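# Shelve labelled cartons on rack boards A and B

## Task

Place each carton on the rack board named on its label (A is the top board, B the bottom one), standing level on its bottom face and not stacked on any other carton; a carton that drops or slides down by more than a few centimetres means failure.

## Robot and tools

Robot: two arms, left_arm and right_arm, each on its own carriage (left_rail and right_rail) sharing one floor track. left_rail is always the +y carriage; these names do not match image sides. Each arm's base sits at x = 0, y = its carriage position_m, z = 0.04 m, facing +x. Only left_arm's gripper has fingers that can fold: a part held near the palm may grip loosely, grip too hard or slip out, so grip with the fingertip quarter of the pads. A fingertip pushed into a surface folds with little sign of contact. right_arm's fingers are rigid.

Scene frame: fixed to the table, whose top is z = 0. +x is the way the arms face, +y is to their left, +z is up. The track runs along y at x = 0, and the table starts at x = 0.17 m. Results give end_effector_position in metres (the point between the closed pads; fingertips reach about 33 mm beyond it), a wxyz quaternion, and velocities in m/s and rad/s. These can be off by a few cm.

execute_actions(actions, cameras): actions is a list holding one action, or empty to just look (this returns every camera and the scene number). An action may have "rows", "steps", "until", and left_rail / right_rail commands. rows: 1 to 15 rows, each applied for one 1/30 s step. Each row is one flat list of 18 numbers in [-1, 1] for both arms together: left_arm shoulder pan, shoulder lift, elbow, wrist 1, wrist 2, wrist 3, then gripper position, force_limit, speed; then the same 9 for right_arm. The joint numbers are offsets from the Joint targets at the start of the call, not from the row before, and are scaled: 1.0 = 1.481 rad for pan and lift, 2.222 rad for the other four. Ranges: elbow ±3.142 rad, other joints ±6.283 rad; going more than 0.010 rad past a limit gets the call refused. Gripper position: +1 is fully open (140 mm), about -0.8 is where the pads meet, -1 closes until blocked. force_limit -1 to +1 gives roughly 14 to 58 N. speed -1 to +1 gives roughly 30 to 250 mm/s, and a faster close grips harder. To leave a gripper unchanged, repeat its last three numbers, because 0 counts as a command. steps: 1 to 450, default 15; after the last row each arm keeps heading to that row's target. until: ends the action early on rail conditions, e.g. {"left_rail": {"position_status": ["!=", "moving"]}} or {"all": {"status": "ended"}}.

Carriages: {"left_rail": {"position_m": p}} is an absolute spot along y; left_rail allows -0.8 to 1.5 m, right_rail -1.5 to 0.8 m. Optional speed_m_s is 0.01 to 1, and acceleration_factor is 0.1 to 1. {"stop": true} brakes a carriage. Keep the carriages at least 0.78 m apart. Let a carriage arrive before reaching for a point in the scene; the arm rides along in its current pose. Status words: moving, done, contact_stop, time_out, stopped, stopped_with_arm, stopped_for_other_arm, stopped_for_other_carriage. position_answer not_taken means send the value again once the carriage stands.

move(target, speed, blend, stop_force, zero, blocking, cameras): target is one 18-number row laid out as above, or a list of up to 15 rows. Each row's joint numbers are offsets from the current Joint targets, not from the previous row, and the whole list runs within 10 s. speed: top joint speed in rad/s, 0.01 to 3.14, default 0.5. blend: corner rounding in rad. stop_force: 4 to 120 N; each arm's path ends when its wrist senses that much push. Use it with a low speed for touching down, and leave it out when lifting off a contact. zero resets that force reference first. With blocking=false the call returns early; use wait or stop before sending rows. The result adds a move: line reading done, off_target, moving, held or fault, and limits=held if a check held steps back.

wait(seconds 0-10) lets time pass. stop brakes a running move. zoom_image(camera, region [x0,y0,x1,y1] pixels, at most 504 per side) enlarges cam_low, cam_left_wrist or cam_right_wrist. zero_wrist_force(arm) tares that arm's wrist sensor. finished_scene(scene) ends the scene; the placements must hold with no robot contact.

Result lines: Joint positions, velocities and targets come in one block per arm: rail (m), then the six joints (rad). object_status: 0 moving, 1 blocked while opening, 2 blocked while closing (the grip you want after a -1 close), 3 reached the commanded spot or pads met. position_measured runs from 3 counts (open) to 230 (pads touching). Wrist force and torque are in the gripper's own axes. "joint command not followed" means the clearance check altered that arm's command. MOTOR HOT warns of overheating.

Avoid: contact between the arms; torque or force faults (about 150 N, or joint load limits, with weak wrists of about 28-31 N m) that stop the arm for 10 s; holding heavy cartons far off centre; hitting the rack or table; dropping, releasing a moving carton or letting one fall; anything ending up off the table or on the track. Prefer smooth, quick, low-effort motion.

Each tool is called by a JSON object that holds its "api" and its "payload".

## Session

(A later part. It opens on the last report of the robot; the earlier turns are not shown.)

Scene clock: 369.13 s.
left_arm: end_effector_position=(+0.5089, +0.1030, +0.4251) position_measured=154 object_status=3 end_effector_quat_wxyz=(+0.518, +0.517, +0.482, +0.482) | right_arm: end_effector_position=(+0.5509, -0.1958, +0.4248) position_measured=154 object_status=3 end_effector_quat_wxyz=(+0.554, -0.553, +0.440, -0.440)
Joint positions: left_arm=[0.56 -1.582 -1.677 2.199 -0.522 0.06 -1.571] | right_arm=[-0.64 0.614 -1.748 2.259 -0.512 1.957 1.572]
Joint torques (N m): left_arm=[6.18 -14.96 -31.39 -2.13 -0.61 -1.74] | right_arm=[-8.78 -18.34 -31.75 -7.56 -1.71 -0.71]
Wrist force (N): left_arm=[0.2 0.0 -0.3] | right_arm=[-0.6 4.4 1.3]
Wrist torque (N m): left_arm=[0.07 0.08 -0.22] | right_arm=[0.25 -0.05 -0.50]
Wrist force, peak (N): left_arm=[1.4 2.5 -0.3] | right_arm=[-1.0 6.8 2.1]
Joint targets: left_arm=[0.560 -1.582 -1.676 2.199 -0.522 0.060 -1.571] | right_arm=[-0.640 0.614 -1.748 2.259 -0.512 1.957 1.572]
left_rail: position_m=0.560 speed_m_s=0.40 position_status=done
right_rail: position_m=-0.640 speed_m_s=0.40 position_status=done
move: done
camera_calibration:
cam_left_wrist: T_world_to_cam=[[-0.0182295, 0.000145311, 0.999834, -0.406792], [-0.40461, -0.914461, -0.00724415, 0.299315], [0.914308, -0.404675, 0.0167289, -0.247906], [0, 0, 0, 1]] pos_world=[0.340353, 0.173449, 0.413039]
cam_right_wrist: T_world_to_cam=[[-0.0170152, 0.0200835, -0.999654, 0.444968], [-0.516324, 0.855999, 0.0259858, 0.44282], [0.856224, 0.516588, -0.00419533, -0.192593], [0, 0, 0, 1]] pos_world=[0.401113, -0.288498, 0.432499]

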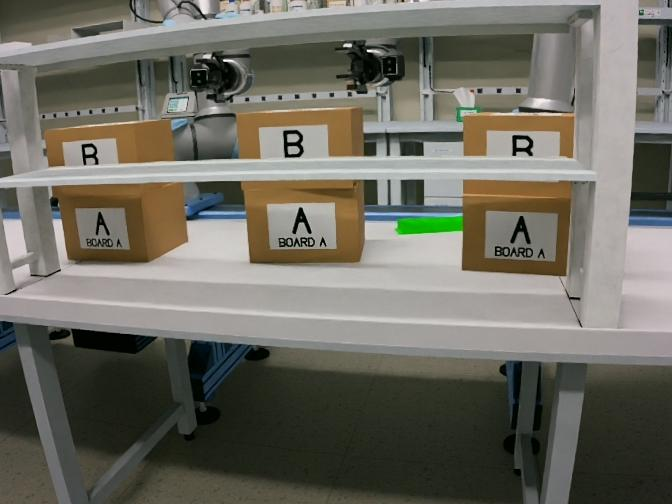

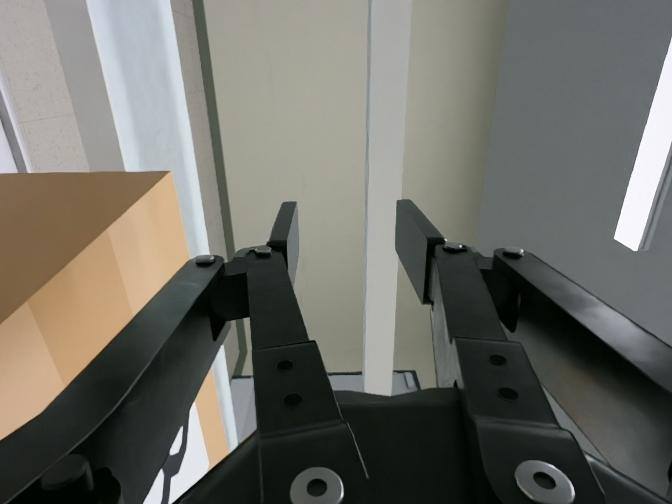

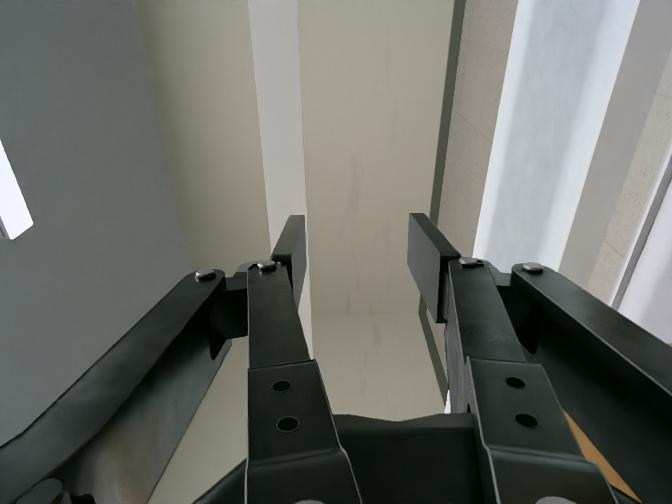

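{"api": "execute_actions", "payload": {"actions": [{"left_rail":{"position_m":0.5847},"right_rail":{"position_m":-0.6153},"steps":120,"until":{"all":{"status":"ended"}}}]}}

{"api": "move", "payload": {"target": [0,0.1661,0.0919,-0.2027,0,0,-0.2,-0.8,0,0,0.1742,0.0971,-0.2132,0,0,-0.2,-0.8,0], "speed": 0.4, "stop_force": 20, "cameras": ["cam_left_wrist","cam_right_wrist"]}}

{"api": "move", "payload": {"target": [0.0008,0.0424,-0.037,0.0088,0.0005,0,-0.2,-0.8,0,0.0658,0.0434,-0.0346,0.0057,0.0438,0,-0.2,-0.8,0], "speed": 0.04, "stop_force": 35}}

Scene clock: 394.33 s.
left_arm: end_effector_position=(+0.5089, +0.1276, +0.4250) position_measured=154 object_status=3 end_effector_quat_wxyz=(+0.518, +0.517, +0.482, +0.482) | right_arm: end_effector_position=(+0.5509, -0.1712, +0.4247) position_measured=154 object_status=3 end_effector_quat_wxyz=(+0.554, -0.553, +0.440, -0.440)
Joint positions: left_arm=[0.585 -1.582 -1.676 2.199 -0.523 0.06 -1.571] | right_arm=[-0.615 0.614 -1.748 2.259 -0.512 1.957 1.572]
Joint torques (N m): left_arm=[-1.46 -24.63 -33.31 -0.59 1.42 -1.28] | right_arm=[-6.37 -17.47 -35.44 -7.08 -1.19 -0.81]
Wrist force (N): left_arm=[0.1 -0.1 0.0] | right_arm=[-0.5 4.1 1.6]
Wrist torque (N m): left_arm=[0.05 0.10 -0.22] | right_arm=[0.20 -0.06 -0.50]
Wrist force, peak (N): left_arm=[-0.8 0.2 0.1] | right_arm=[-0.6 4.4 1.7]
Joint targets: left_arm=[0.585 -1.582 -1.676 2.199 -0.522 0.060 -1.571] | right_arm=[-0.615 0.614 -1.748 2.259 -0.512 1.957 1.572]
Tool commands: left_gripper/position=-0.2 left_gripper/force_limit=-0.8 left_gripper/speed=+0.0 right_gripper/position=-0.2 right_gripper/force_limit=-0.8 right_gripper/speed=+0.0
left_rail: position_m=0.585 speed_m_s=0.40 position_status=done
right_rail: position_m=-0.615 speed_m_s=0.40 position_status=done

Scene clock: 404.97 s.
left_arm: end_effector_position=(+0.5091, +0.1258, +0.3606) position_measured=154 object_status=3 end_effector_quat_wxyz=(+0.518, +0.514, +0.486, +0.481) | right_arm: end_effector_position=(+0.5491, -0.1724, +0.3164) position_measured=154 object_status=3 end_effector_quat_wxyz=(+0.554, -0.553, +0.440, -0.440)
Joint positions: left_arm=[0.585 -1.582 -1.596 2.262 -0.673 0.054 -1.571] | right_arm=[-0.615 0.614 -1.608 2.376 -0.769 1.957 1.572]
Joint torques (N m): left_arm=[-0.77 -36.99 -39.01 0.19 0.5 -0.2] | right_arm=[4.4 -22.44 -24.28 -7.36 0.4 -0.99]
Wrist force (N): left_arm=[14.0 39.2 -2.9] | right_arm=[-0.2 3.5 1.9]
Wrist torque (N m): left_arm=[0.22 -0.72 -0.13] | right_arm=[0.09 -0.17 -0.50]
Wrist force, peak (N): left_arm=[39.5 190.2 12.1] | right_arm=[-0.6 5.6 2.0]
Joint targets: left_arm=[0.585 -1.582 -1.596 2.262 -0.673 0.054 -1.571] | right_arm=[-0.615 0.614 -1.608 2.376 -0.769 1.957 1.572]
Tool commands: left_gripper/position=-0.2 left_gripper/force_limit=-0.796078 left_gripper/speed=+0.003922 right_gripper/position=-0.2 right_gripper/force_limit=-0.8 right_gripper/speed=+0.0
FORCE FAULT: contact force on the left arm reached its limit, and that arm stopped for 10 seconds. The contact can be on any part of that arm, not only on its tool. That arm's remaining commands of this call were not run. That arm's target is now where it stood when the stop ended, not its last command. That arm accepts commands again.
left_rail: position_m=0.585 speed_m_s=0.40 position_status=done
right_rail: position_m=-0.615 speed_m_s=0.40 position_status=done
move: fault (left_arm), off_target (right_arm; braked at the fault stop of left_arm); left_arm: the wrist 1 is farthest, 0.299 rad from its target; right_arm: the wrist 1 is farthest, 0.217 rad from its target
camera_calibration:
cam_left_wrist: T_world_to_cam=[[-0.018079, 0.00750933, 0.999808, -0.343204], [-0.398663, -0.917097, -0.000320726, 0.314598], [0.916919, -0.398593, 0.0195739, -0.240974], [0, 0, 0, 1]] pos_world=[0.340167, 0.195044, 0.347956]
cam_right_wrist: T_world_to_cam=[[-0.0170152, 0.0200835, -0.999654, 0.336103], [-0.516324, 0.855999, 0.0259858, 0.424591], [0.856224, 0.516588, -0.00419533, -0.203647], [0, 0, 0, 1]] pos_world=[0.399313, -0.264998, 0.324099]
Images, in order (width x height): cam_left_wrist 672x504, cam_right_wrist 672x504.

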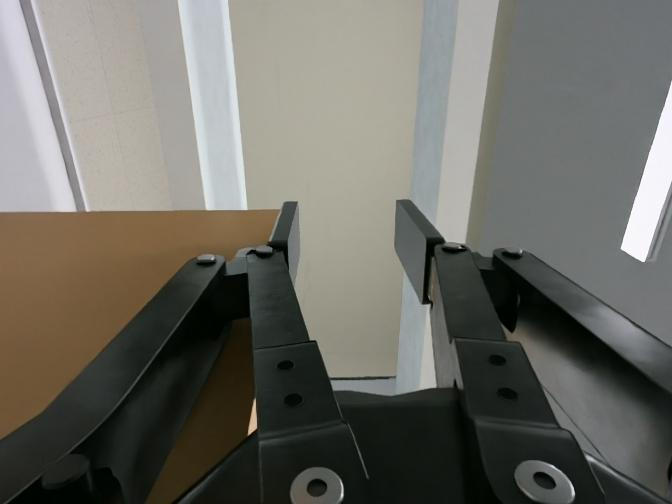

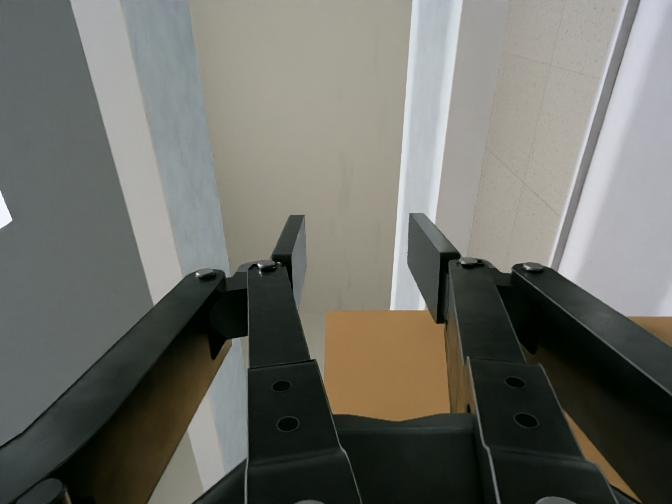

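not run: an earlier result of this reply reported a stop or a fault. Calls in your next reply go to the robot.

{"api": "move", "payload": {"target": [0,-0.1377,-0.0743,0.1692,0,0,-0.2,-0.8,0,0,-0.1816,-0.1013,0.2223,0,0,-0.2,-0.8,0], "speed": 0.4}}

{"api": "execute_actions", "payload": {"actions": [{"left_rail":{"position_m":0.5987},"right_rail":{"position_m":-0.6013},"steps":120,"until":{"all":{"status":"ended"}}}]}}

{"api": "move", "payload": {"target": [-0.1082,-0.0136,0.0068,0.0023,-0.069,0,-0.2,-0.8,0,0.0921,-0.0255,0.0112,0.0062,0.0613,0,-0.2,-0.8,0], "speed": 0.5, "cameras": ["all"]}}

Scene clock: 442.80 s.
left_arm: end_effector_position=(+0.5094, +0.1533, +0.5304) position_measured=154 object_status=3 end_effector_quat_wxyz=(+0.516, +0.516, +0.484, +0.483) | right_arm: end_effector_position=(+0.5305, -0.1856, +0.5307) position_measured=154 object_status=3 end_effector_quat_wxyz=(+0.554, -0.553, +0.440, -0.440)
Joint positions: left_arm=[0.585 -1.582 -1.8 2.097 -0.297 0.054 -1.571] | right_arm=[-0.615 0.614 -1.877 2.151 -0.275 1.957 1.572]
Joint torques (N m): left_arm=[0.57 -45.26 -58.12 3.23 -1.65 0.04] | right_arm=[10.41 -34.16 -51.28 0.74 0.69 -0.85]
Wrist force (N): left_arm=[0.1 -0.4 0.2] | right_arm=[-0.2 4.2 1.5]
Wrist torque (N m): left_arm=[-0.02 0.10 -0.24] | right_arm=[0.28 -0.15 -0.52]
Wrist force, peak (N): left_arm=[14.3 39.5 -3.0] | right_arm=[-0.5 5.6 1.4]
Joint targets: left_arm=[0.585 -1.582 -1.800 2.097 -0.297 0.054 -1.571] | right_arm=[-0.615 0.614 -1.877 2.151 -0.275 1.957 1.572]
left_rail: position_m=0.585 speed_m_s=0.40 position_status=done
right_rail: position_m=-0.615 speed_m_s=0.40 position_status=done
move: done

Scene clock: 443.67 s.
left_arm: end_effector_position=(+0.5094, +0.1673, +0.5305) position_measured=154 object_status=3 end_effector_quat_wxyz=(+0.516, +0.516, +0.484, +0.483) | right_arm: end_effector_position=(+0.5304, -0.1716, +0.5308) position_measured=154 object_status=3 end_effector_quat_wxyz=(+0.554, -0.553, +0.440, -0.440)
Joint positions: left_arm=[0.599 -1.582 -1.8 2.097 -0.297 0.054 -1.571] | right_arm=[-0.601 0.614 -1.877 2.151 -0.275 1.957 1.572]
Joint torques (N m): left_arm=[-3.87 -45.78 -57.93 2.51 -1.73 0.01] | right_arm=[9.32 -30.89 -49.75 0.64 1.12 -1]
Wrist force (N): left_arm=[0.3 -0.2 0.0] | right_arm=[-0.2 4.3 1.8]
Wrist torque (N m): left_arm=[0.02 0.06 -0.24] | right_arm=[0.32 -0.17 -0.52]
Wrist force, peak (N): left_arm=[0.6 -0.1 0.1] | right_arm=[-0.7 4.4 2.0]
Joint targets: left_arm=[0.599 -1.582 -1.800 2.097 -0.297 0.054 -1.571] | right_arm=[-0.601 0.614 -1.877 2.151 -0.275 1.957 1.572]
Tool commands: left_gripper/position=-0.2 left_gripper/force_limit=-0.8 left_gripper/speed=+0.0 right_gripper/position=-0.2 right_gripper/force_limit=-0.8 right_gripper/speed=+0.0
left_rail: position_m=0.599 speed_m_s=0.40 position_status=done
right_rail: position_m=-0.601 speed_m_s=0.40 position_status=done

Scene clock: 444.67 s.
left_arm: end_effector_position=(+0.4438, +0.1542, +0.5303) position_measured=154 object_status=3 end_effector_quat_wxyz=(+0.518, +0.517, +0.482, +0.481) | right_arm: end_effector_position=(+0.4659, -0.1614, +0.5302) position_measured=154 object_status=3 end_effector_quat_wxyz=(+0.554, -0.553, +0.440, -0.440)
Joint positions: left_arm=[0.599 -1.742 -1.821 2.112 -0.292 -0.099 -1.571] | right_arm=[-0.601 0.75 -1.915 2.176 -0.261 2.093 1.572]
Joint torques (N m): left_arm=[-15.05 -45.44 -34.25 3.58 -2.68 -0.41] | right_arm=[9.74 -28.31 -34.42 0.78 3.53 -0.86]
Wrist force (N): left_arm=[0.3 0.0 -0.1] | right_arm=[-0.4 4.0 1.9]
Wrist torque (N m): left_arm=[0.06 0.05 -0.24] | right_arm=[0.22 -0.12 -0.51]
Wrist force, peak (N): left_arm=[-0.3 -0.2 -2.0] | right_arm=[0.9 4.4 3.3]
Joint targets: left_arm=[0.599 -1.742 -1.821 2.112 -0.292 -0.099 -1.571] | right_arm=[-0.601 0.750 -1.915 2.176 -0.261 2.093 1.572]
left_rail: position_m=0.599 speed_m_s=0.40 position_status=done
right_rail: position_m=-0.601 speed_m_s=0.40 position_status=done
move: done
camera_calibration:
cam_left_wrist: T_world_to_cam=[[-0.0181123, 0.000649782, 0.999836, -0.513314], [-0.404993, -0.914295, -0.00674236, 0.320496], [0.91414, -0.405049, 0.0168231, -0.169394], [0, 0, 0, 1]] pos_world=[0.275352, 0.224749, 0.518241]
cam_right_wrist: T_world_to_cam=[[-0.0177064, 0.0196698, -0.99965, 0.548504], [-0.516498, 0.855894, 0.0259897, 0.366818], [0.856106, 0.516777, -0.00499539, -0.13671], [0, 0, 0, 1]] pos_world=[0.316211, -0.254098, 0.538095]

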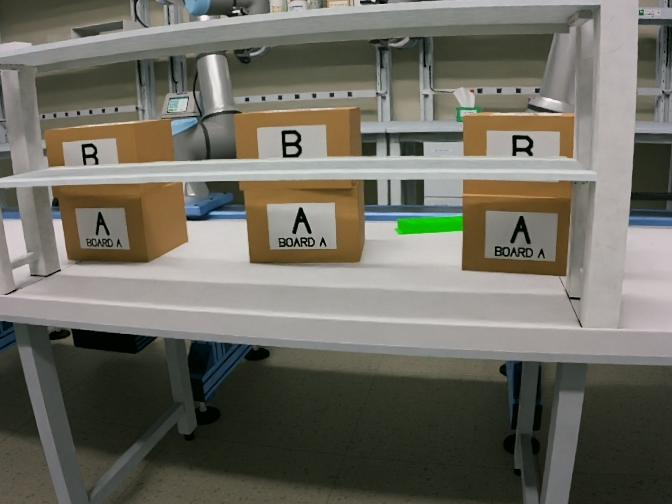

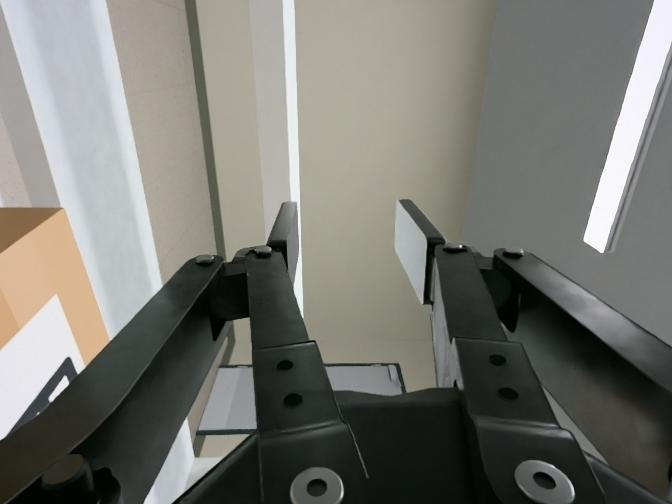

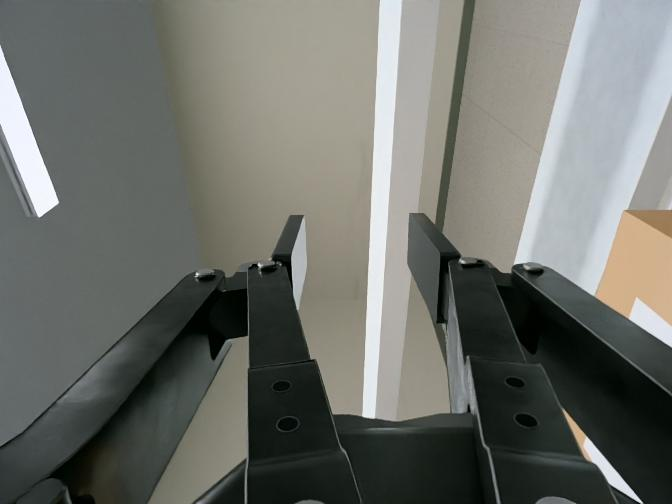

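{"api": "move", "payload": {"target": [0,0.2321,0.1454,-0.3001,0,0,-0.2,-0.8,0,0,0.2338,0.1593,-0.3146,0,0,-0.2,-0.8,0], "speed": 0.35, "stop_force": 15, "cameras": ["cam_left_wrist","cam_right_wrist"]}}

Scene clock: 457.17 s.
left_arm: end_effector_position=(+0.4454, +0.1639, +0.2432) position_measured=154 object_status=3 end_effector_quat_wxyz=(+0.518, +0.517, +0.482, +0.481) | right_arm: end_effector_position=(+0.4534, -0.1731, +0.2446) position_measured=154 object_status=3 end_effector_quat_wxyz=(+0.553, -0.554, +0.440, -0.440)
Joint positions: left_arm=[0.599 -1.742 -1.477 2.435 -0.959 -0.099 -1.571] | right_arm=[-0.601 0.75 -1.569 2.53 -0.96 2.093 1.572]
Joint torques (N m): left_arm=[-5.83 -17.25 -16.37 -2.15 1.11 0.15] | right_arm=[0.33 -17.75 -18.3 -7.1 2.84 -0.82]
Wrist force (N): left_arm=[0.0 0.0 -0.5] | right_arm=[-0.3 3.7 2.6]
Wrist torque (N m): left_arm=[0.05 0.12 -0.24] | right_arm=[0.21 -0.10 -0.53]
Wrist force, peak (N): left_arm=[1.5 0.9 0.3] | right_arm=[-0.3 5.1 2.0]
Joint targets: left_arm=[0.599 -1.742 -1.477 2.435 -0.959 -0.099 -1.571] | right_arm=[-0.601 0.750 -1.569 2.530 -0.960 2.093 1.572]
left_rail: position_m=0.599 speed_m_s=0.40 position_status=done
right_rail: position_m=-0.601 speed_m_s=0.40 position_status=done
move: done
camera_calibration:
cam_left_wrist: T_world_to_cam=[[-0.018155, 0.000561564, 0.999835, -0.226106], [-0.405028, -0.914279, -0.00684097, 0.328105], [0.914124, -0.405086, 0.0168261, -0.162084], [0, 0, 0, 1]] pos_world=[0.276952, 0.234449, 0.23104]
cam_right_wrist: T_world_to_cam=[[-0.018583, 0.0187978, -0.999651, 0.263239], [-0.516474, 0.855917, 0.025696, 0.377782], [0.856101, 0.516771, -0.0061969, -0.121135], [0, 0, 0, 1]] pos_world=[0.30371, -0.265699, 0.252689]
Images, in order (width x height): cam_left_wrist 672x504, cam_right_wrist 672x504.

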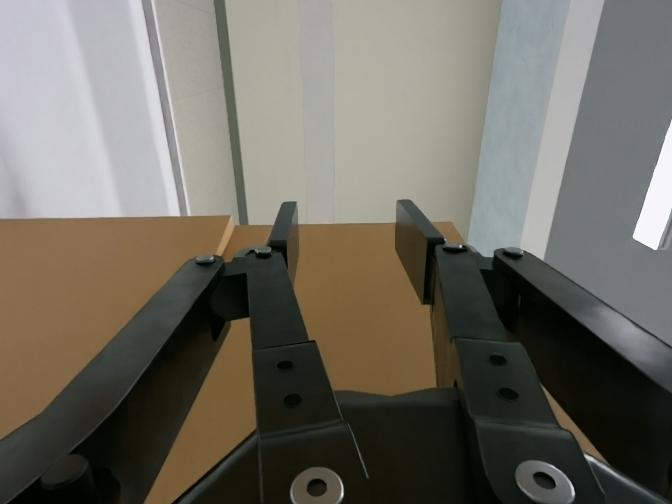

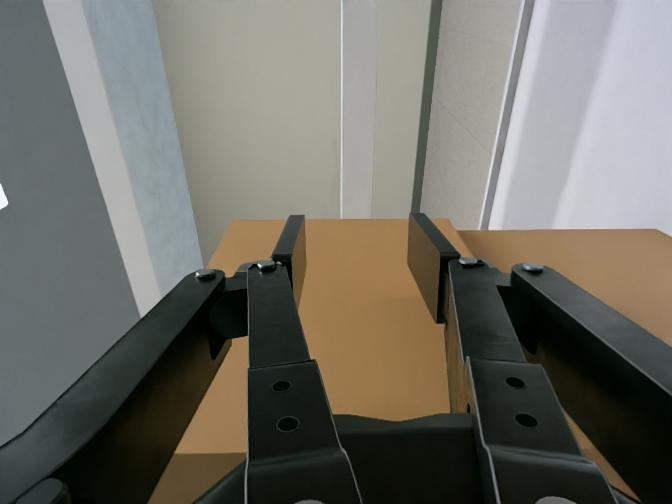

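{"api": "move", "payload": {"target": [0.0124,0.0455,-0.0372,0.0068,0.0083,0,-0.2,-0.8,0,0.0617,0.0505,-0.036,0.0023,0.041,0,-0.2,-0.8,0], "speed": 0.045, "stop_force": 38}}

Scene clock: 476.53 s.
left_arm: end_effector_position=(+0.4455, +0.1285, +0.2431) position_measured=154 object_status=3 end_effector_quat_wxyz=(+0.518, +0.517, +0.482, +0.482) | right_arm: end_effector_position=(+0.4537, -0.1377, +0.2448) position_measured=154 object_status=3 end_effector_quat_wxyz=(+0.553, -0.554, +0.440, -0.440)
Joint positions: left_arm=[0.599 -1.728 -1.424 2.37 -0.947 -0.085 -1.571] | right_arm=[-0.601 0.821 -1.51 2.467 -0.956 2.165 1.572]
Joint torques (N m): left_arm=[-31.61 -64.18 -40.61 -7.39 6.83 0.17] | right_arm=[1.78 -40.37 -25.66 -5.29 -18.39 -0.66]
Wrist force (N): left_arm=[37.1 -0.3 -4.0] | right_arm=[33.4 -4.5 -3.7]
Wrist torque (N m): left_arm=[0.08 1.41 -0.29] | right_arm=[0.58 0.73 0.30]
Wrist force, peak (N): left_arm=[46.4 0.8 -7.6] | right_arm=[46.0 -7.1 -9.7]
Joint targets: left_arm=[0.599 -1.728 -1.424 2.370 -0.947 -0.086 -1.571] | right_arm=[-0.601 0.821 -1.510 2.467 -0.956 2.165 1.572]
left_rail: position_m=0.599 speed_m_s=0.40 position_status=done
right_rail: position_m=-0.601 speed_m_s=0.40 position_status=done
move: contact (left_arm, right_arm); left_arm: the elbow is farthest, 0.018 rad from its target; right_arm: the shoulder pan is farthest, 0.020 rad from its target

{"api": "execute_actions", "payload": {"actions": [{"right_rail":{"position_m":-0.6,"acceleration_factor":0.2},"steps":15}]}}

{"api": "move", "payload": {"target": [[0,-0.04648,-0.01112,0.0421,0,0,-0.2,-0.8,0,0,-0.05189,-0.01251,0.04709,0,0,-0.2,-0.8,0],[0,-0.08833,-0.02455,0.08342,0,0,-0.2,-0.8,0,0,-0.09763,-0.02746,0.09253,0,0,-0.2,-0.8,0],[0,-0.12519,-0.04008,0.12352,0,0,-0.2,-0.8,0,0,-0.13718,-0.04459,0.13602,0,0,-0.2,-0.8,0]], "speed": [0.12,0.25,0.25], "blend": 0.01, "cameras": ["all"]}}

{"api": "zoom_image", "payload": {"camera": "cam_low", "region": [180, 20, 420, 280]}}

Scene clock: 498.47 s.
left_arm: end_effector_position=(+0.4455, +0.1285, +0.2431) position_measured=154 object_status=3 end_effector_quat_wxyz=(+0.518, +0.517, +0.482, +0.482) | right_arm: end_effector_position=(+0.4537, -0.1364, +0.2448) position_measured=154 object_status=3 end_effector_quat_wxyz=(+0.553, -0.554, +0.440, -0.440)
Joint positions: left_arm=[0.599 -1.728 -1.424 2.37 -0.947 -0.086 -1.571] | right_arm=[-0.6 0.821 -1.51 2.467 -0.956 2.165 1.572]
Joint torques (N m): left_arm=[-32.65 -61.66 -57.98 -7.26 9.53 -0.07] | right_arm=[16.95 -31.39 -37.46 -5.47 -14.15 -1.01]
Wrist force (N): left_arm=[40.5 -0.5 -4.3] | right_arm=[50.0 -9.3 -10.2]
Wrist torque (N m): left_arm=[0.03 1.47 -0.30] | right_arm=[0.80 1.02 0.48]
Wrist force, peak (N): left_arm=[40.7 -0.5 -4.3] | right_arm=[50.2 -8.6 -9.9]
Joint targets: left_arm=[0.599 -1.728 -1.424 2.370 -0.947 -0.086 -1.571] | right_arm=[-0.600 0.821 -1.510 2.467 -0.956 2.165 1.572]
Tool commands: left_gripper/position=-0.2 left_gripper/force_limit=-0.8 left_gripper/speed=+0.0 right_gripper/position=-0.2 right_gripper/force_limit=-0.8 right_gripper/speed=+0.0
left_rail: position_m=0.599 speed_m_s=0.40 position_status=done
right_rail: position_m=-0.600 speed_m_s=0.40 position_status=done

Scene clock: 500.63 s.
left_arm: end_effector_position=(+0.4455, +0.1286, +0.3571) position_measured=154 object_status=3 end_effector_quat_wxyz=(+0.518, +0.517, +0.482, +0.482) | right_arm: end_effector_position=(+0.4537, -0.1364, +0.3588) position_measured=154 object_status=3 end_effector_quat_wxyz=(+0.553, -0.554, +0.440, -0.440)
Joint positions: left_arm=[0.599 -1.728 -1.609 2.281 -0.673 -0.086 -1.571] | right_arm=[-0.6 0.821 -1.713 2.368 -0.654 2.165 1.572]
Joint torques (N m): left_arm=[-33.04 -55.92 -77.28 -0.69 20.23 0.45] | right_arm=[30.2 -38.16 -59.54 -1.99 -11.56 -0.95]
Wrist force (N): left_arm=[42.2 -13.4 -3.9] | right_arm=[41.5 10.1 -6.0]
Wrist torque (N m): left_arm=[0.55 1.56 0.11] | right_arm=[0.38 0.88 0.32]
Wrist force, peak (N): left_arm=[51.2 -14.5 -3.8] | right_arm=[50.9 10.5 -7.1]
Joint targets: left_arm=[0.599 -1.728 -1.609 2.281 -0.673 -0.086 -1.571] | right_arm=[-0.600 0.821 -1.713 2.368 -0.654 2.165 1.572]
left_rail: position_m=0.599 speed_m_s=0.40 position_status=done
right_rail: position_m=-0.600 speed_m_s=0.40 position_status=done
move: done
camera_calibration:
cam_left_wrist: T_world_to_cam=[[-0.0181455, 0.000321469, 0.999835, -0.340022], [-0.404289, -0.914604, -0.00704318, 0.296359], [0.914451, -0.404351, 0.0167259, -0.178586], [0, 0, 0, 1]] pos_world=[0.276954, 0.198949, 0.34504]
cam_right_wrist: T_world_to_cam=[[-0.0185298, 0.0187153, -0.999653, 0.376681], [-0.516357, 0.855991, 0.0255971, 0.343608], [0.856173, 0.516652, -0.00619756, -0.139698], [0, 0, 0, 1]] pos_world=[0.30401, -0.229, 0.366889]

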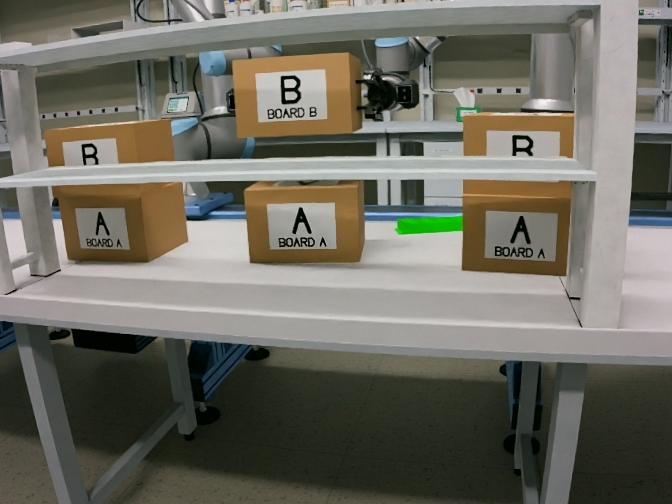

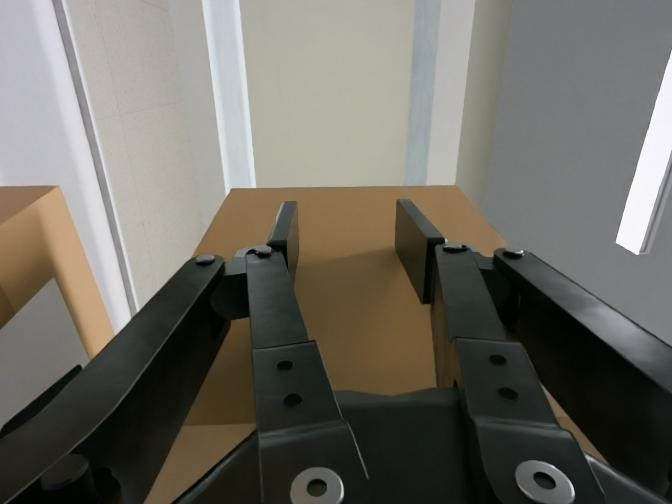

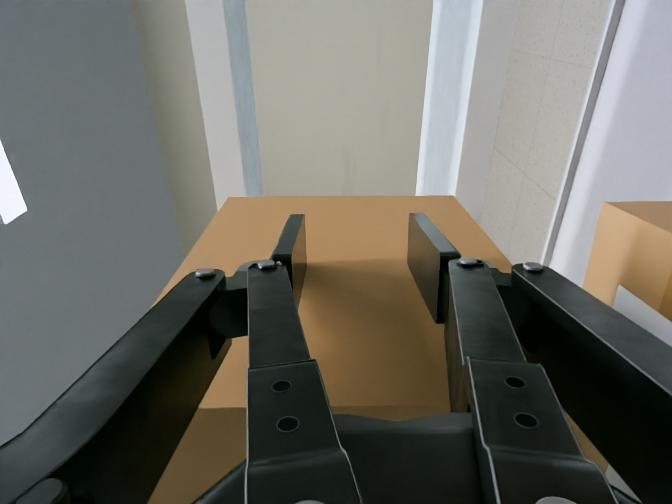

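Scaled by 1.938.

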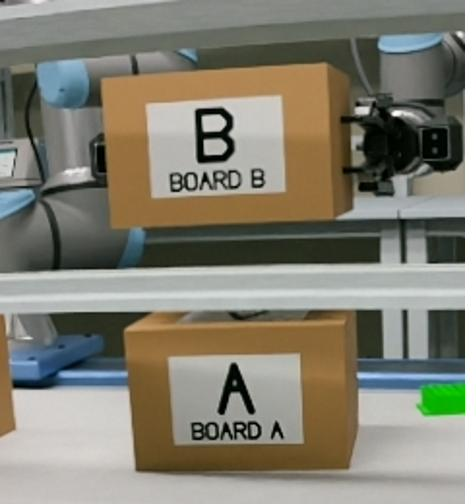

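{"api": "move", "payload": {"target": [[0.0851,0.0252,-0.0031,-0.0137,0.0633,0,-0.2,-0.8,0,-0.0563,0.0425,-0.0109,-0.0175,-0.0315,0,-0.2,-0.8,0],[0.1686,0.045,-0.0165,-0.0135,0.1252,0,-0.2,-0.8,0,-0.1037,0.0761,-0.0316,-0.0192,-0.0569,0,-0.2,-0.8,0],[0.2483,0.0703,-0.0345,-0.0124,0.1845,0,-0.2,-0.8,0,-0.1435,0.1123,-0.0556,-0.0192,-0.0773,0,-0.2,-0.8,0],[0.3226,0.0999,-0.0566,-0.01,0.2403,0,-0.2,-0.8,0,-0.177,0.1501,-0.0826,-0.0174,-0.0934,0,-0.2,-0.8,0],[0.3911,0.1328,-0.0826,-0.0059,0.2922,0,-0.2,-0.8,0,-0.2054,0.1888,-0.1123,-0.0135,-0.1063,0,-0.2,-0.8,0],[0.4532,0.1681,-0.112,0,0.3398,0,-0.2,-0.8,0,-0.2296,0.2282,-0.1445,-0.0076,-0.1162,0,-0.2,-0.8,0]], "speed": 0.25, "blend": [0.01,0.01,0.01,0.01,0.01,0], "stop_force": 40, "cameras": ["all"]}}

{"api": "zoom_image", "payload": {"camera": "cam_low", "region": [150, 0, 450, 280]}}

Scene clock: 559.67 s.
left_arm: end_effector_position=(+0.7712, +0.1309, +0.3441) position_measured=154 object_status=3 end_effector_quat_wxyz=(+0.537, +0.537, +0.460, +0.460) | right_arm: end_effector_position=(+0.7582, -0.1339, +0.3457) position_measured=154 object_status=3 end_effector_quat_wxyz=(+0.535, -0.535, +0.463, -0.462)
Joint positions: left_arm=[0.599 -1.056 -1.36 2.032 -0.673 0.669 -1.571] | right_arm=[-0.6 0.481 -1.375 2.047 -0.671 1.906 1.572]
Joint torques (N m): left_arm=[-19.54 -44.27 -76.29 -2.88 21.11 -0.08] | right_arm=[12.48 -54.79 -58.43 -3.27 -20.81 -1.18]
Wrist force (N): left_arm=[38.0 -11.2 -3.4] | right_arm=[38.1 14.1 -4.9]
Wrist torque (N m): left_arm=[0.24 1.48 -0.21] | right_arm=[-0.04 0.73 -0.09]
Wrist force, peak (N): left_arm=[55.0 -13.5 -4.3] | right_arm=[54.4 11.4 -7.7]
Joint targets: left_arm=[0.599 -1.056 -1.360 2.032 -0.673 0.669 -1.571] | right_arm=[-0.600 0.481 -1.375 2.047 -0.671 1.906 1.572]
left_rail: position_m=0.599 speed_m_s=0.40 position_status=done
right_rail: position_m=-0.600 speed_m_s=0.40 position_status=done
move: done
camera_calibration:
cam_left_wrist: T_world_to_cam=[[-0.0183751, 0.00167305, 0.99983, -0.321149], [-0.479386, -0.877574, -0.00734178, 0.483268], [0.877412, -0.479439, 0.0169275, -0.436961], [0, 0, 0, 1]] pos_world=[0.609165, 0.215144, 0.332039]
cam_right_wrist: T_world_to_cam=[[-0.0171584, 0.0203944, -0.999645, 0.368348], [-0.444589, 0.89536, 0.025898, 0.449873], [0.89557, 0.444876, -0.00629587, -0.441186], [0, 0, 0, 1]] pos_world=[0.601442, -0.214038, 0.353789]

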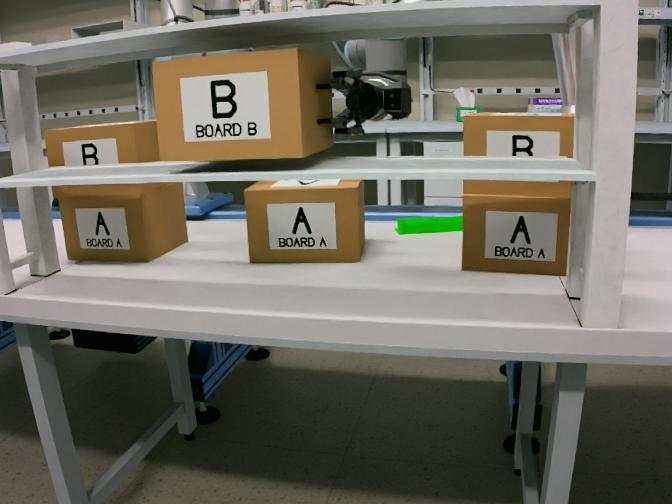

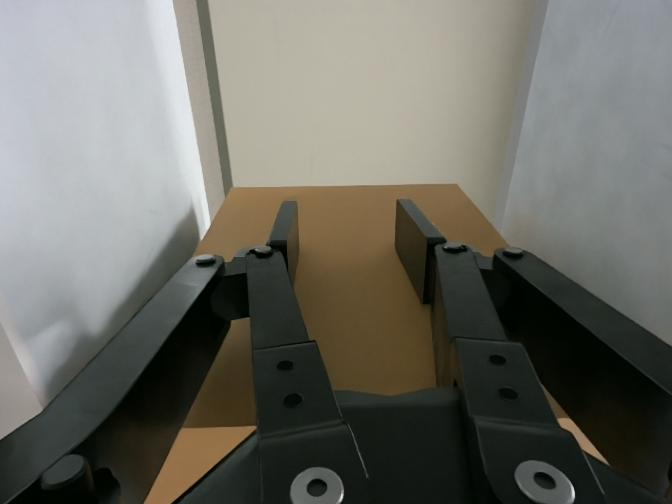

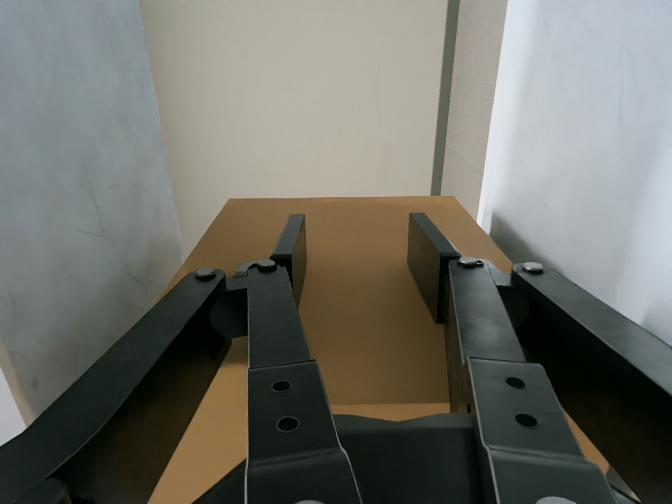

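Scaled by 1.680.

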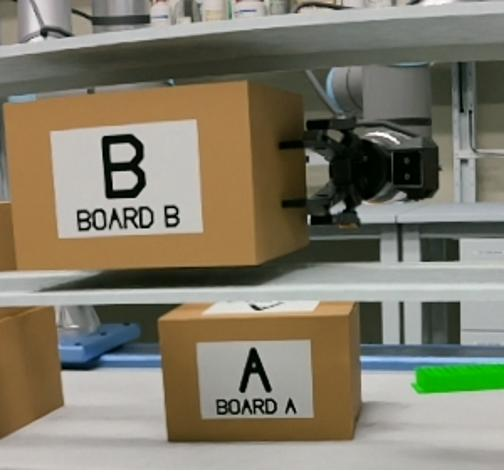

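{"api": "move", "payload": {"target": [0,0.0319,0.0132,-0.0344,0,0,-0.2,-0.8,0,0,0.0321,0.0133,-0.0348,0,0,-0.2,-0.8,0], "speed": 0.03, "stop_force": 9, "cameras": ["cam_low"]}}

Scene clock: 576.47 s.
left_arm: end_effector_position=(+0.7713, +0.1307, +0.3228) position_measured=154 object_status=3 end_effector_quat_wxyz=(+0.538, +0.537, +0.460, +0.460) | right_arm: end_effector_position=(+0.7584, -0.1339, +0.3241) position_measured=154 object_status=3 end_effector_quat_wxyz=(+0.535, -0.535, +0.463, -0.462)
Joint positions: left_arm=[0.599 -1.056 -1.335 2.048 -0.714 0.669 -1.571] | right_arm=[-0.6 0.481 -1.349 2.063 -0.713 1.906 1.572]
Joint torques (N m): left_arm=[-21.49 -84.05 -71.65 -3.05 20.74 0.15] | right_arm=[18.64 -74.76 -52.67 -2.26 -18.81 -0.81]
Wrist force (N): left_arm=[39.6 -6.6 -2.3] | right_arm=[39.8 8.6 -3.8]
Wrist torque (N m): left_arm=[0.45 1.46 -0.26] | right_arm=[0.10 0.83 0.09]
Wrist force, peak (N): left_arm=[43.1 5.2 -4.8] | right_arm=[42.6 0.0 -11.0]
Joint targets: left_arm=[0.599 -1.056 -1.335 2.048 -0.714 0.669 -1.571] | right_arm=[-0.600 0.481 -1.349 2.063 -0.713 1.906 1.572]
left_rail: position_m=0.599 speed_m_s=0.40 position_status=done
right_rail: position_m=-0.600 speed_m_s=0.40 position_status=done
move: contact (left_arm, right_arm); left_arm: the wrist 1 is farthest, 0.036 rad from its target; right_arm: the wrist 1 is farthest, 0.035 rad from its target
Images, in order (width x height): cam_low 672x504.

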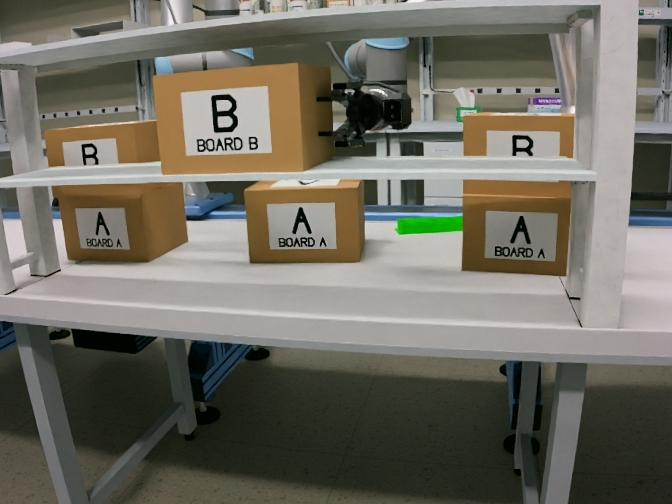

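{"api": "move", "payload": {"target": [0,0.0021,0.0009,-0.0023,0,0,-0.2,-0.8,0,0,0.0021,0.0009,-0.0023,0,0,-0.2,-0.8,0], "speed": 0.03}}

{"api": "move", "payload": {"target": [0.015,-0.0192,0.0141,-0.0013,0.01,0,-0.2,-0.8,0,-0.0271,-0.0201,0.014,-0.0006,-0.018,0,-0.2,-0.8,0], "speed": 0.05, "cameras": ["all"]}}

{"api": "move", "payload": {"target": [[-0.1867,-0.1232,0.0962,-0.0141,-0.1241,0,-0.2,-0.8,0,0.0807,-0.1219,0.0935,-0.0122,0.0541,0,-0.2,-0.8,0],[-0.3707,-0.2968,0.007,0.1913,-0.2844,0,-0.2,-0.8,0,0.1168,-0.3386,0.0247,0.2,0.041,0,-0.2,-0.8,0]], "speed": 0.5, "blend": [0.01,0], "cameras": ["all"]}}

Scene clock: 609.87 s.
left_arm: end_effector_position=(+0.7713, +0.1307, +0.3204) position_measured=154 object_status=3 end_effector_quat_wxyz=(+0.538, +0.537, +0.460, +0.460) | right_arm: end_effector_position=(+0.7584, -0.1339, +0.3217) position_measured=154 object_status=3 end_effector_quat_wxyz=(+0.535, -0.535, +0.463, -0.462)
Joint positions: left_arm=[0.599 -1.056 -1.332 2.05 -0.719 0.669 -1.571] | right_arm=[-0.6 0.481 -1.346 2.065 -0.718 1.906 1.572]
Joint torques (N m): left_arm=[-24.62 -11.85 -27.24 -2.13 20.65 -0.24] | right_arm=[19.42 -19.84 -26.74 -2.45 -18.97 -0.89]
Wrist force (N): left_arm=[46.3 30.1 -3.7] | right_arm=[45.7 -19.5 -22.0]
Wrist torque (N m): left_arm=[-0.76 1.73 -0.65] | right_arm=[0.96 0.75 0.33]
Wrist force, peak (N): left_arm=[47.0 29.4 -4.4] | right_arm=[45.7 -19.5 -22.0]
Joint targets: left_arm=[0.599 -1.056 -1.332 2.050 -0.719 0.669 -1.571] | right_arm=[-0.600 0.481 -1.346 2.065 -0.718 1.906 1.572]
left_rail: position_m=0.599 speed_m_s=0.40 position_status=done
right_rail: position_m=-0.600 speed_m_s=0.40 position_status=done
move: done

Scene clock: 611.03 s.
left_arm: end_effector_position=(+0.7712, +0.1560, +0.3227) position_measured=154 object_status=3 end_effector_quat_wxyz=(+0.538, +0.537, +0.460, +0.460) | right_arm: end_effector_position=(+0.7582, -0.1589, +0.3247) position_measured=154 object_status=3 end_effector_quat_wxyz=(+0.535, -0.535, +0.463, -0.462)
Joint positions: left_arm=[0.599 -1.034 -1.36 2.081 -0.722 0.692 -1.571] | right_arm=[-0.6 0.441 -1.376 2.096 -0.719 1.867 1.572]
Joint torques (N m): left_arm=[11.43 -79.99 -26.24 -5.44 2.43 0.13] | right_arm=[-10.11 -69.77 -24.97 -7.33 -2.45 -1.02]
Wrist force (N): left_arm=[0.4 0.1 -0.1] | right_arm=[2.0 3.5 1.4]
Wrist torque (N m): left_arm=[0.06 0.05 -0.22] | right_arm=[0.20 -0.61 -0.47]
Wrist force, peak (N): left_arm=[45.3 28.8 -2.4] | right_arm=[45.4 -19.3 -22.2]
Joint targets: left_arm=[0.599 -1.034 -1.360 2.081 -0.722 0.692 -1.571] | right_arm=[-0.600 0.441 -1.376 2.096 -0.719 1.866 1.572]
left_rail: position_m=0.599 speed_m_s=0.40 position_status=done
right_rail: position_m=-0.600 speed_m_s=0.40 position_status=done
move: done
camera_calibration:
cam_left_wrist: T_world_to_cam=[[-0.0184138, 0.00180899, 0.999829, -0.299806], [-0.479388, -0.877573, -0.00724106, 0.50506], [0.87741, -0.479439, 0.0170267, -0.424506], [0, 0, 0, 1]] pos_world=[0.609065, 0.240244, 0.31064]
cam_right_wrist: T_world_to_cam=[[-0.0168405, 0.0206616, -0.999645, 0.347638], [-0.444478, 0.895412, 0.0259951, 0.472628], [0.895631, 0.444758, -0.00589556, -0.43044], [0, 0, 0, 1]] pos_world=[0.601443, -0.238938, 0.332691]

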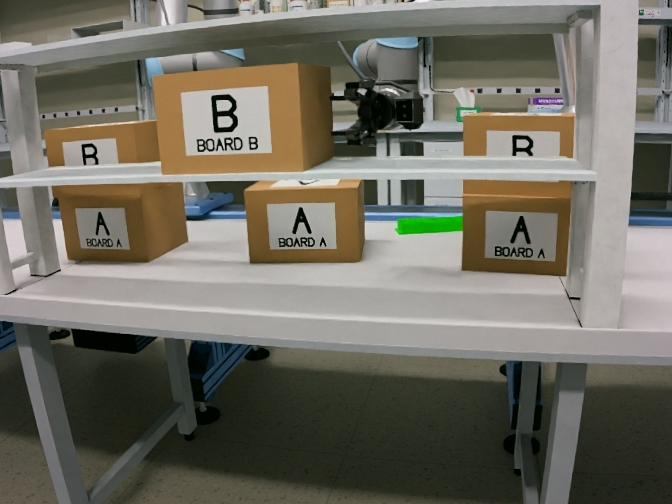

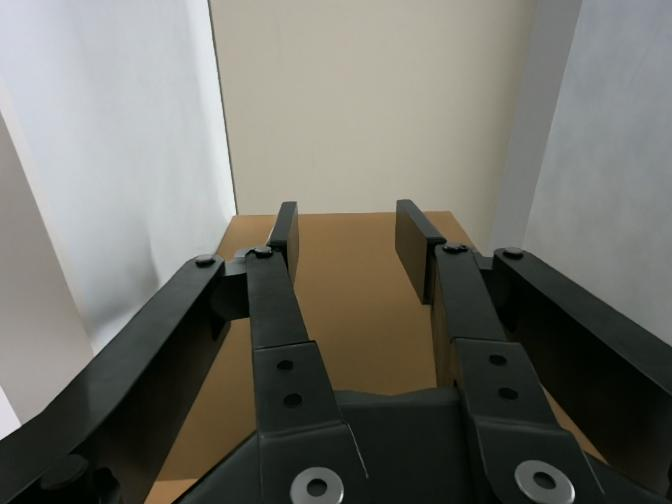

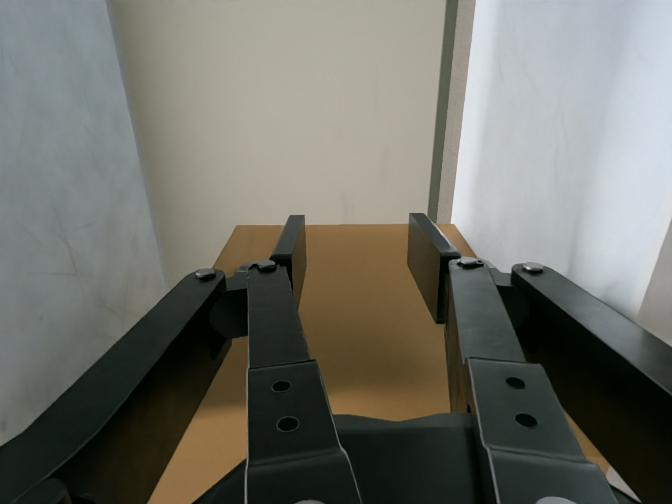

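Scene clock: 613.20 s.
left_arm: end_effector_position=(+0.5088, +0.1646, +0.5301) position_measured=154 object_status=3 end_effector_quat_wxyz=(+0.518, +0.518, +0.482, +0.482) | right_arm: end_effector_position=(+0.5301, -0.1702, +0.5309) position_measured=154 object_status=3 end_effector_quat_wxyz=(+0.554, -0.553, +0.440, -0.440)
Joint positions: left_arm=[0.599 -1.583 -1.8 2.097 -0.297 0.06 -1.571] | right_arm=[-0.6 0.614 -1.877 2.151 -0.275 1.957 1.572]
Joint torques (N m): left_arm=[-15.27 -45.72 -58.55 3.54 -2.29 -0.04] | right_arm=[13.13 -33.49 -50.73 0.68 -2.96 -1.02]
Wrist force (N): left_arm=[0.3 -0.4 0.0] | right_arm=[2.1 3.7 1.5]
Wrist torque (N m): left_arm=[0.00 0.06 -0.24] | right_arm=[0.17 -0.68 -0.52]
Wrist force, peak (N): left_arm=[1.3 -2.0 -1.9] | right_arm=[2.6 3.6 4.5]
Joint targets: left_arm=[0.599 -1.583 -1.800 2.097 -0.297 0.060 -1.571] | right_arm=[-0.600 0.614 -1.878 2.151 -0.275 1.957 1.572]
left_rail: position_m=0.599 speed_m_s=0.40 position_status=done
right_rail: position_m=-0.600 speed_m_s=0.40 position_status=done
move: done
camera_calibration:
cam_left_wrist: T_world_to_cam=[[-0.0182427, -0.000603758, 0.999833, -0.511701], [-0.40517, -0.914207, -0.00794468, 0.356992], [0.91406, -0.405247, 0.016433, -0.224322], [0, 0, 0, 1]] pos_world=[0.340351, 0.23515, 0.518138]
cam_right_wrist: T_world_to_cam=[[-0.016635, 0.0204285, -0.999653, 0.550012], [-0.516218, 0.85606, 0.0260844, 0.407301], [0.856296, 0.516472, -0.00369504, -0.188029], [0, 0, 0, 1]] pos_world=[0.380414, -0.262798, 0.538502]

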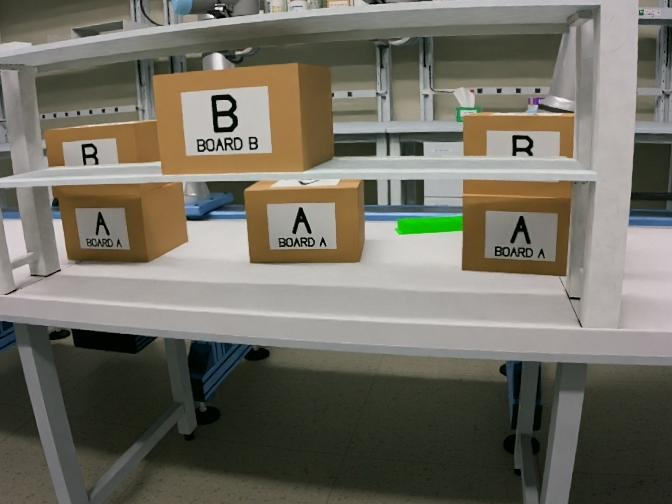

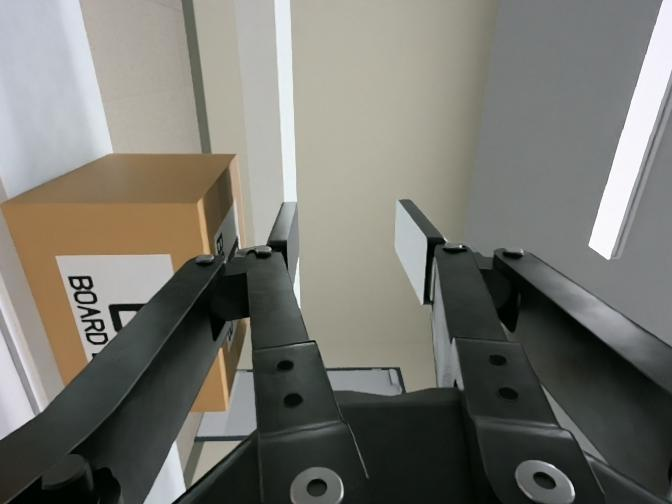

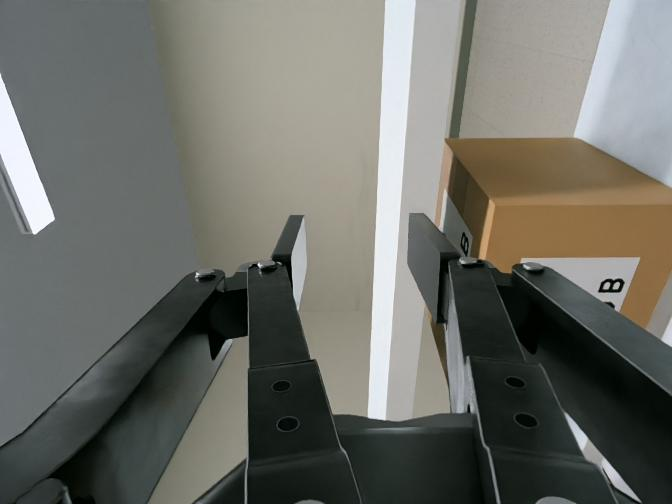

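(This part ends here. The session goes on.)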